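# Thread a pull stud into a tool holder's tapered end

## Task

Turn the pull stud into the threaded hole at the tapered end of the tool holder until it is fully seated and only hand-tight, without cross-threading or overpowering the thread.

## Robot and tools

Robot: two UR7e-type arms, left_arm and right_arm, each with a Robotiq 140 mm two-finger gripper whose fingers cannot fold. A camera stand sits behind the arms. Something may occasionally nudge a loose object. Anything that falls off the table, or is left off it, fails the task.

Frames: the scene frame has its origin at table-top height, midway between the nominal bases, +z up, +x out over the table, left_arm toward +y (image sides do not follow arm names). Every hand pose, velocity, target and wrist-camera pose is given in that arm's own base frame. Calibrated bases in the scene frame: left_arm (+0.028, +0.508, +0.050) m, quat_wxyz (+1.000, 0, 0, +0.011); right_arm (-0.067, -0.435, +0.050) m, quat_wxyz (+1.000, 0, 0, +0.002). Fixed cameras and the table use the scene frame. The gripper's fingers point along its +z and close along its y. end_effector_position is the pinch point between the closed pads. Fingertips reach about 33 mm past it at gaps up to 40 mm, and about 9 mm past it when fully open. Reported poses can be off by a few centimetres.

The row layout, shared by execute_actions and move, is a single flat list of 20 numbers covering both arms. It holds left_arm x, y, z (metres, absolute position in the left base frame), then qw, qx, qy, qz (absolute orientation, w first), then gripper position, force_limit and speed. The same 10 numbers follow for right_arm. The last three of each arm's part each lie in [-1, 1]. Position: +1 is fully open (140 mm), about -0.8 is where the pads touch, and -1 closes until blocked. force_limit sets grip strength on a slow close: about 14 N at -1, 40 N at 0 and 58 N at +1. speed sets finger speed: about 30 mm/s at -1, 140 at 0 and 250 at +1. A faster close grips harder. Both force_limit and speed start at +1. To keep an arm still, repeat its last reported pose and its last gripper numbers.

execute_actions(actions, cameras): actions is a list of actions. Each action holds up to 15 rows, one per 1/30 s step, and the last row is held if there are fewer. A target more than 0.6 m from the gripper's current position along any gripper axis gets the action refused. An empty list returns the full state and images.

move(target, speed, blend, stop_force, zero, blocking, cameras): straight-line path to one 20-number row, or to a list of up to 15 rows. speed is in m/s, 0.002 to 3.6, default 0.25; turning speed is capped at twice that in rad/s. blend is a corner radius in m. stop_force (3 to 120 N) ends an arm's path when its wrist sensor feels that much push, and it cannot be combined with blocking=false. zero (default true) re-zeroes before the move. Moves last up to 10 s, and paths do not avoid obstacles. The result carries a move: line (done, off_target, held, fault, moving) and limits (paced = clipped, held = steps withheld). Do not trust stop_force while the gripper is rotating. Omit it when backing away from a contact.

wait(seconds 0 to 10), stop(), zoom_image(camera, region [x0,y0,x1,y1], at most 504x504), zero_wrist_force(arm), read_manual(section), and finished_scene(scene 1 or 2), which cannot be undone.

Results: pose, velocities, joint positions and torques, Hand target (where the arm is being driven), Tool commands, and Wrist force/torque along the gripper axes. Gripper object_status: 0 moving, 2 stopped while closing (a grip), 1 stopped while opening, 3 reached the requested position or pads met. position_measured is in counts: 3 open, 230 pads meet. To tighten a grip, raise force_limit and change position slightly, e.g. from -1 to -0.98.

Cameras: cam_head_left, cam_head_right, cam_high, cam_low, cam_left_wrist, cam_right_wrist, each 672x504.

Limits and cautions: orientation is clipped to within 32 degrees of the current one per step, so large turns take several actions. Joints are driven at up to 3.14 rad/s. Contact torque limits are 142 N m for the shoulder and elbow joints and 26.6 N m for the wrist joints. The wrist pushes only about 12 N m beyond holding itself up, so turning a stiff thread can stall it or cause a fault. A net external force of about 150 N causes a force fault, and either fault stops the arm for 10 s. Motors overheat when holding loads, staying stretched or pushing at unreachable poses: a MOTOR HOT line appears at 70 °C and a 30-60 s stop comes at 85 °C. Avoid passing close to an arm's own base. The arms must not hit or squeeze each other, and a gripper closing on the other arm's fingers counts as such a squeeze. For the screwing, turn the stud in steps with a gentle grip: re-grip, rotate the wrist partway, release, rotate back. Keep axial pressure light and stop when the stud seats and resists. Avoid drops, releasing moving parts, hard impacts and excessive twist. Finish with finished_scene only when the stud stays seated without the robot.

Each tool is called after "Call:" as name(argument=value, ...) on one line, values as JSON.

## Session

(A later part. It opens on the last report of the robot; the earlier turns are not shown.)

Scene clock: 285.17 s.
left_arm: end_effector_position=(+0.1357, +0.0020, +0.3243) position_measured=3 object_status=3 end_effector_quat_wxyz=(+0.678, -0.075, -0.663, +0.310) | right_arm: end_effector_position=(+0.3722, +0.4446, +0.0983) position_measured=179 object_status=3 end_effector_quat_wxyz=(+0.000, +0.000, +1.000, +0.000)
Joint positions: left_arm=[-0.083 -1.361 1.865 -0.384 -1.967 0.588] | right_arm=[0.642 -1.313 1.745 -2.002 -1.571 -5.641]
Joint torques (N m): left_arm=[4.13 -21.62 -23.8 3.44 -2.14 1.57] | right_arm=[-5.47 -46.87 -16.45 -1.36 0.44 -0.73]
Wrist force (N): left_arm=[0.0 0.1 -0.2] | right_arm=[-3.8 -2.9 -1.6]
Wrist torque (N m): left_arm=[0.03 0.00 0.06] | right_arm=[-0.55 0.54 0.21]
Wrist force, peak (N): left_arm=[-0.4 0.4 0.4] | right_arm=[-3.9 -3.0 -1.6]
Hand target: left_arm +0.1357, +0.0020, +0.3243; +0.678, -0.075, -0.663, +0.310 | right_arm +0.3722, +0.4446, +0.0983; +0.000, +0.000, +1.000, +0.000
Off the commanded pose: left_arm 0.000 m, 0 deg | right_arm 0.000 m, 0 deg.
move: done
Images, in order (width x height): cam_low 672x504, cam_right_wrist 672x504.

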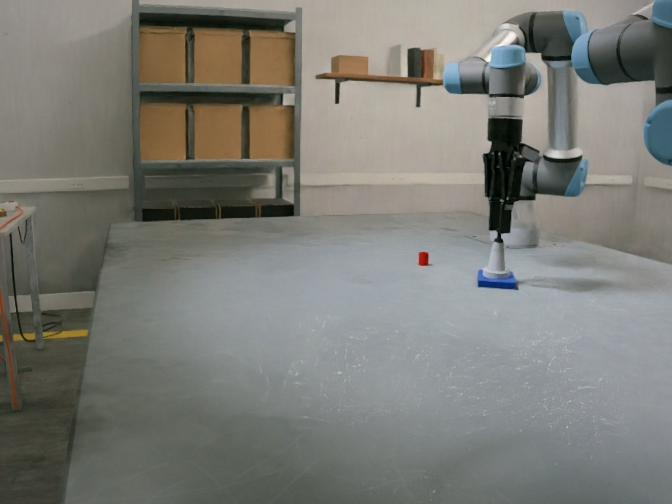

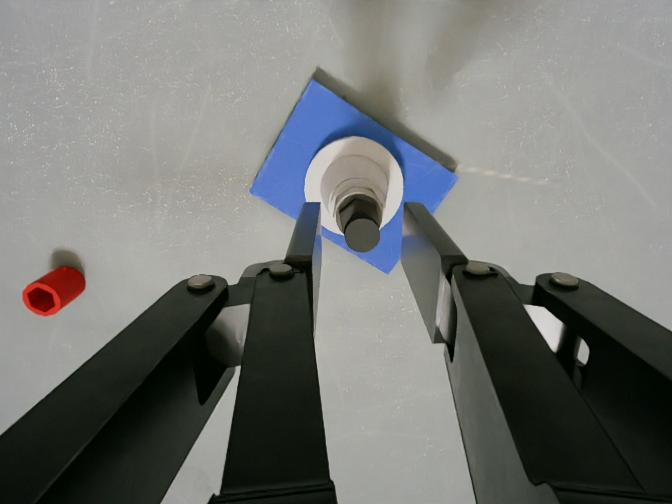

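Call:
move(target=[0.1357,0.0020,0.3243,0.678,-0.075,-0.663,0.310,1,1,1,0.3722,0.4446,0.0983,0,0,1,0,-1,0,-1])

Call:
move(target=[[0.1357,0.0020,0.3243,0.678,-0.075,-0.663,0.310,1,1,1,0.3722,0.4446,0.0981,0,0.7071,0.7071,0,-1,0,-1],[0.1357,0.0020,0.3243,0.678,-0.075,-0.663,0.310,1,1,1,0.3722,0.4446,0.0979,0,1,0,0,-1,0,-1],[0.1357,0.0020,0.3243,0.678,-0.075,-0.663,0.310,1,1,1,0.3722,0.4446,0.0978,0,0.7071,-0.7071,0,-1,0,-1]], speed=0.4, blend=0.001, cameras=["cam_right_wrist"])

Call:
move(target=[0.1357,0.0020,0.3243,0.678,-0.075,-0.663,0.310,1,1,1,0.3722,0.4446,0.0978,0,0.7071,-0.7071,0,-0.98,1,-1])

Call:
move(target=[0.1357,0.0020,0.3243,0.678,-0.075,-0.663,0.310,1,1,1,0.3722,0.4446,0.0978,0,0,-1,0,-0.98,1,-1], speed=0.15, cameras=["cam_low"])

Call:
zoom_image(camera="cam_low", region=[463, 205, 533, 275])

Scene clock: 297.13 s.
left_arm: end_effector_position=(+0.1357, +0.0020, +0.3243) position_measured=3 object_status=3 end_effector_quat_wxyz=(+0.678, -0.075, -0.663, +0.310) | right_arm: end_effector_position=(+0.3722, +0.4446, +0.0983) position_measured=211 object_status=0 end_effector_quat_wxyz=(+0.000, +0.000, +1.000, +0.000)
Joint positions: left_arm=[-0.083 -1.361 1.865 -0.384 -1.967 0.588] | right_arm=[0.642 -1.313 1.745 -2.002 -1.571 -5.641]
Joint torques (N m): left_arm=[4.61 -21.31 -24.21 3.63 -1.98 1.47] | right_arm=[6.09 -38.83 -25.33 -4.29 0.55 -0.85]
Wrist force (N): left_arm=[0.0 0.2 -0.1] | right_arm=[-2.1 -6.5 -9.8]
Wrist torque (N m): left_arm=[0.04 -0.01 0.06] | right_arm=[-0.42 0.49 0.21]
Wrist force, peak (N): left_arm=[-0.2 0.2 0.5] | right_arm=[-2.4 -6.6 -9.8]
Hand target: left_arm +0.1357, +0.0020, +0.3243; +0.678, -0.075, -0.663, +0.310 | right_arm +0.3722, +0.4446, +0.0983; +0.000, +0.000, +1.000, +0.000
Off the commanded pose: left_arm 0.000 m, 0 deg | right_arm 0.000 m, 0 deg.
move: done

Scene clock: 304.10 s.
left_arm: end_effector_position=(+0.1357, +0.0020, +0.3243) position_measured=3 object_status=3 end_effector_quat_wxyz=(+0.678, -0.075, -0.663, +0.310) | right_arm: end_effector_position=(+0.3722, +0.4446, +0.0978) position_measured=211 object_status=2 end_effector_quat_wxyz=(+0.000, +0.707, -0.707, +0.000)
Joint positions: left_arm=[-0.083 -1.361 1.865 -0.384 -1.967 0.588] | right_arm=[0.642 -1.313 1.745 -2.004 -1.571 -0.929]
Joint torques (N m): left_arm=[3.99 -21.46 -23.78 3.8 -1.99 1.58] | right_arm=[2.51 -22.07 -35.41 -3.31 -2.1 0.9]
Wrist force (N): left_arm=[0.0 0.3 0.0] | right_arm=[0.0 4.1 -3.3]
Wrist torque (N m): left_arm=[0.06 -0.01 0.06] | right_arm=[-0.57 0.38 0.13]
Wrist force, peak (N): left_arm=[-0.2 0.6 0.4] | right_arm=[-9.0 -10.8 -7.1]
Hand target: left_arm +0.1357, +0.0020, +0.3243; +0.678, -0.075, -0.663, +0.310 | right_arm +0.3722, +0.4446, +0.0978; +0.000, +0.707, -0.707, +0.000
Off the commanded pose: left_arm 0.000 m, 0 deg | right_arm 0.000 m, 0 deg.
move: done; blend cut to 0 m at target 1
Images, in order (width x height): cam_right_wrist 672x504.

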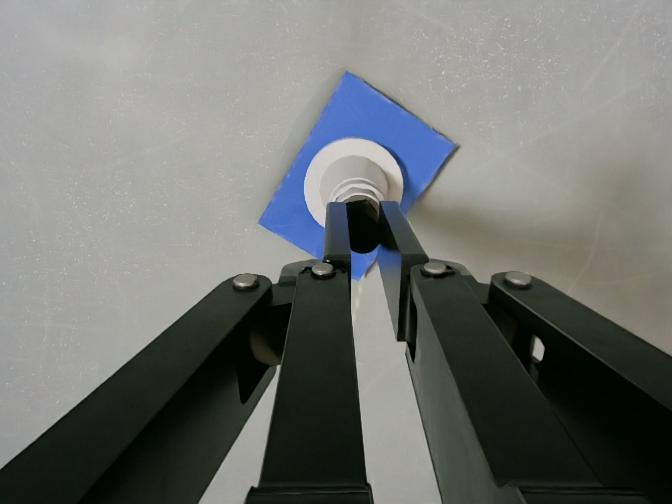

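Scene clock: 304.60 s.
left_arm: end_effector_position=(+0.1357, +0.0020, +0.3243) position_measured=3 object_status=3 end_effector_quat_wxyz=(+0.678, -0.075, -0.663, +0.310) | right_arm: end_effector_position=(+0.3722, +0.4446, +0.0978) position_measured=213 object_status=2 end_effector_quat_wxyz=(+0.000, +0.707, -0.707, +0.000)
Joint positions: left_arm=[-0.083 -1.361 1.865 -0.384 -1.967 0.588] | right_arm=[0.642 -1.313 1.745 -2.004 -1.571 -0.929]
Joint torques (N m): left_arm=[3.56 -21.91 -24.17 3.86 -2.12 1.5] | right_arm=[-1.42 -22.83 -34.87 -3.42 -1.08 1.62]
Wrist force (N): left_arm=[-0.2 0.2 0.2] | right_arm=[0.6 4.2 -5.8]
Wrist torque (N m): left_arm=[0.05 0.04 0.06] | right_arm=[-0.69 0.41 0.11]
Wrist force, peak (N): left_arm=[0.4 0.4 0.0] | right_arm=[0.7 4.3 -6.0]
Hand target: left_arm +0.1357, +0.0020, +0.3243; +0.678, -0.075, -0.663, +0.310 | right_arm +0.3722, +0.4446, +0.0978; +0.000, +0.707, -0.707, +0.000
Off the commanded pose: left_arm 0.000 m, 0 deg | right_arm 0.000 m, 0 deg.
move: done

Scene clock: 310.27 s.
left_arm: end_effector_position=(+0.1357, +0.0020, +0.3243) position_measured=3 object_status=3 end_effector_quat_wxyz=(+0.678, -0.075, -0.663, +0.310) | right_arm: end_effector_position=(+0.3722, +0.4446, +0.0978) position_measured=213 object_status=2 end_effector_quat_wxyz=(+0.000, +0.000, +1.000, +0.000)
Joint positions: left_arm=[-0.083 -1.361 1.865 -0.384 -1.967 0.588] | right_arm=[0.642 -1.313 1.745 -2.004 -1.571 0.642]
Joint torques (N m): left_arm=[3.49 -21.22 -23.96 4.03 -1.97 1.48] | right_arm=[7.37 -40.49 -26.47 -1.62 -1.46 0.37]
Wrist force (N): left_arm=[0.1 0.3 0.2] | right_arm=[-5.2 -4.7 -2.8]
Wrist torque (N m): left_arm=[0.07 -0.03 0.06] | right_arm=[-0.61 0.58 0.01]
Wrist force, peak (N): left_arm=[-0.3 0.6 0.1] | right_arm=[-5.3 -5.9 -3.3]
Hand target: left_arm +0.1357, +0.0020, +0.3243; +0.678, -0.075, -0.663, +0.310 | right_arm +0.3722, +0.4446, +0.0978; +0.000, +0.000, +1.000, +0.000
Off the commanded pose: left_arm 0.000 m, 0 deg | right_arm 0.000 m, 0 deg.
move: done
Images, in order (width x height): cam_low 672x504.

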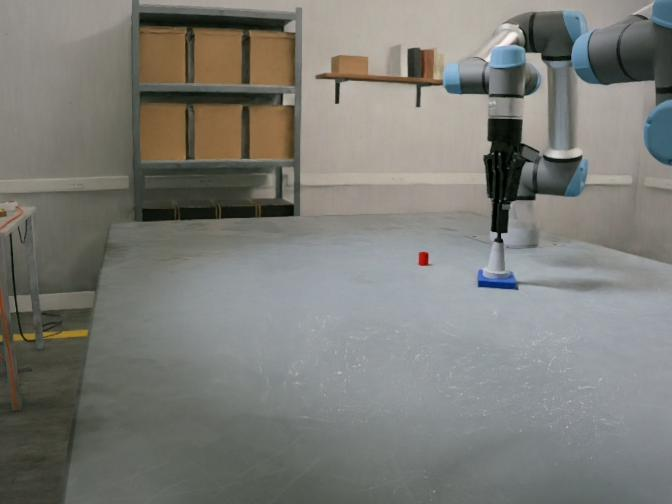

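Scaled by 7.200 from the camera's 672x504 image, which has a finer 960x720 frame.

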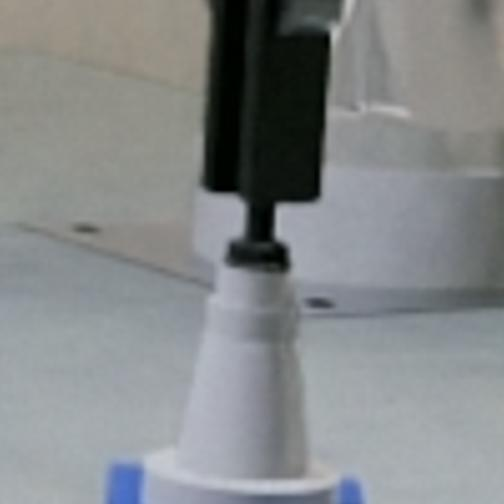

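Call:
move(target=[[0.1357,0.0020,0.3243,0.678,-0.075,-0.663,0.310,1,1,1,0.3722,0.4446,0.0978,0,-0.7071,-0.7071,0,-0.98,1,-1],[0.1357,0.0020,0.3243,0.678,-0.075,-0.663,0.310,1,1,1,0.3722,0.4446,0.0978,0,-1,0,0,-0.98,1,-1]], speed=0.25, blend=0.001)

Call:
move(target=[[0.1357,0.0020,0.3243,0.678,-0.075,-0.663,0.310,1,1,1,0.3722,0.4446,0.0978,0,-1,0,0,-0.3,1,-0.8],[0.1357,0.0020,0.3243,0.678,-0.075,-0.663,0.310,1,1,1,0.3722,0.4446,0.165,0,-1,0,0,-0.3,1,-0.8]], speed=0.15, cameras=["cam_low","cam_head_left","cam_right_wrist"])

Call:
zoom_image(camera="cam_low", region=[463, 205, 533, 275])

Call:
zoom_image(camera="cam_head_left", region=[310, 180, 390, 260])

Scene clock: 329.47 s.
left_arm: end_effector_position=(+0.1357, +0.0020, +0.3243) position_measured=3 object_status=3 end_effector_quat_wxyz=(+0.678, -0.075, -0.663, +0.310) | right_arm: end_effector_position=(+0.3722, +0.4446, +0.0978) position_measured=213 object_status=2 end_effector_quat_wxyz=(+0.000, +1.000, +0.000, +0.000)
Joint positions: left_arm=[-0.083 -1.361 1.865 -0.384 -1.967 0.588] | right_arm=[0.642 -1.313 1.745 -2.004 -1.571 3.783]
Joint torques (N m): left_arm=[2.79 -22.31 -23.66 4.33 -1.95 1.55] | right_arm=[8.94 -32.14 -33.11 -1.32 -1.54 0.66]
Wrist force (N): left_arm=[-0.1 0.4 0.0] | right_arm=[-2.8 -1.8 -1.6]
Wrist torque (N m): left_arm=[0.08 0.02 0.06] | right_arm=[-0.48 0.50 -0.02]
Wrist force, peak (N): left_arm=[-0.7 -0.2 0.2] | right_arm=[-9.9 -12.4 -3.5]
Hand target: left_arm +0.1357, +0.0020, +0.3243; +0.678, -0.075, -0.663, +0.310 | right_arm +0.3722, +0.4446, +0.0978; +0.000, +1.000, +0.000, +0.000
Off the commanded pose: left_arm 0.000 m, 0 deg | right_arm 0.000 m, 0 deg.
move: done

Scene clock: 331.20 s.
left_arm: end_effector_position=(+0.1357, +0.0020, +0.3243) position_measured=3 object_status=3 end_effector_quat_wxyz=(+0.678, -0.075, -0.663, +0.310) | right_arm: end_effector_position=(+0.3722, +0.4446, +0.1651) position_measured=167 object_status=3 end_effector_quat_wxyz=(+0.000, +1.000, +0.000, +0.000)
Joint positions: left_arm=[-0.083 -1.361 1.865 -0.384 -1.967 0.588] | right_arm=[0.642 -1.367 1.632 -1.836 -1.571 3.783]
Joint torques (N m): left_arm=[2.56 -22.14 -23.93 4.35 -1.99 1.69] | right_arm=[5.16 -20.39 -24.12 -2.65 1.52 0]
Wrist force (N): left_arm=[-0.1 0.1 0.2] | right_arm=[-3.4 -3.0 -2.2]
Wrist torque (N m): left_arm=[0.01 0.02 0.07] | right_arm=[-0.62 0.48 0.31]
Wrist force, peak (N): left_arm=[0.2 0.4 0.2] | right_arm=[-3.2 -2.9 -4.4]
Hand target: left_arm +0.1357, +0.0020, +0.3243; +0.678, -0.075, -0.663, +0.310 | right_arm +0.3722, +0.4446, +0.1650; +0.000, +1.000, +0.000, +0.000
Off the commanded pose: left_arm 0.000 m, 0 deg | right_arm 0.000 m, 0 deg.
move: done
Images, in order (width x height): cam_head_left 672x504, cam_low 672x504, cam_right_wrist 672x504.

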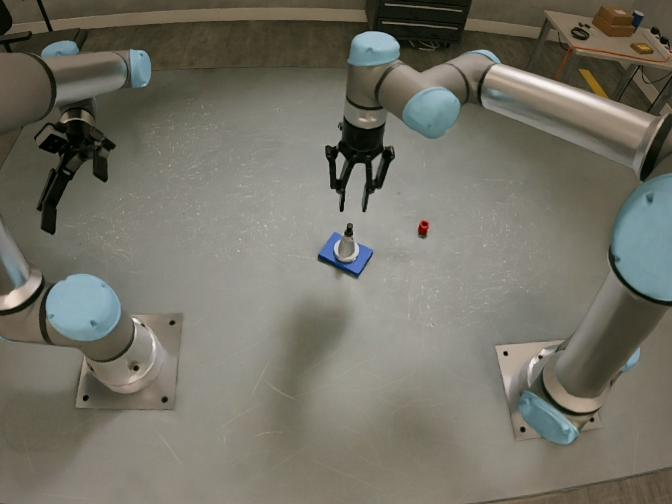

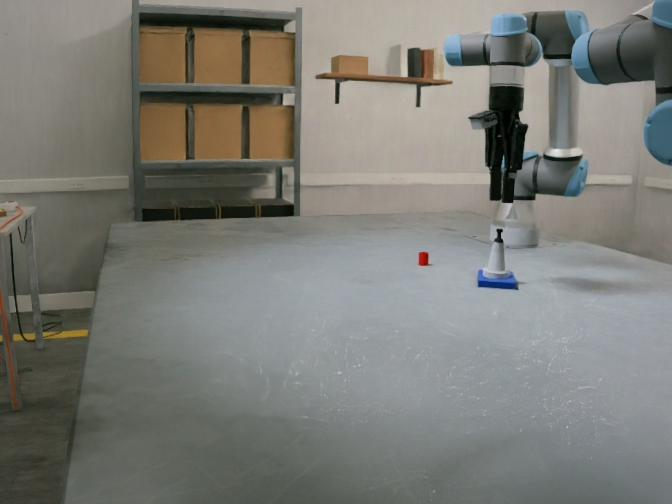

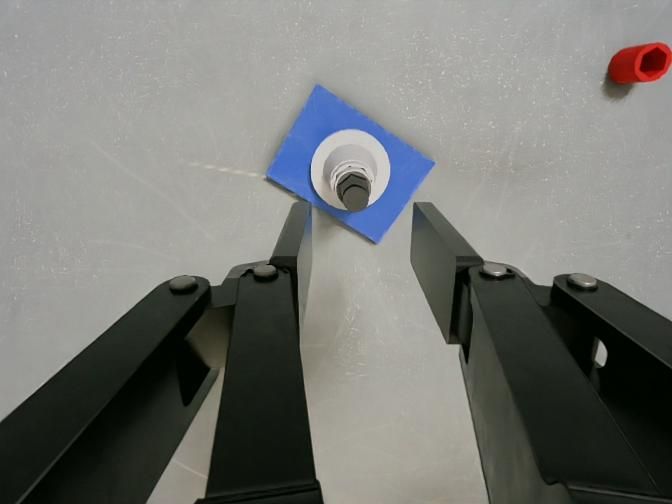

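Scaled by 7.200 from the camera's 672x504 image, which has a finer 960x720 frame.

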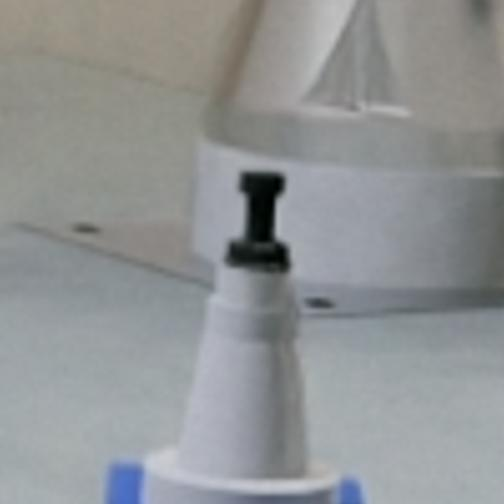

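Scaled by 6.300 from the camera's 672x504 image, which has a finer 960x720 frame.

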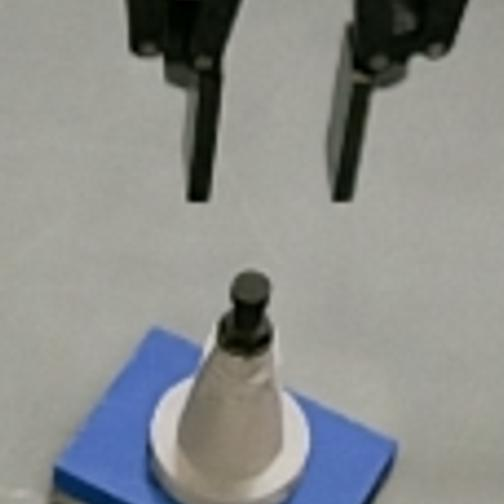

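Call:
finished_scene(scene=2)

The scene is finished: the task was done.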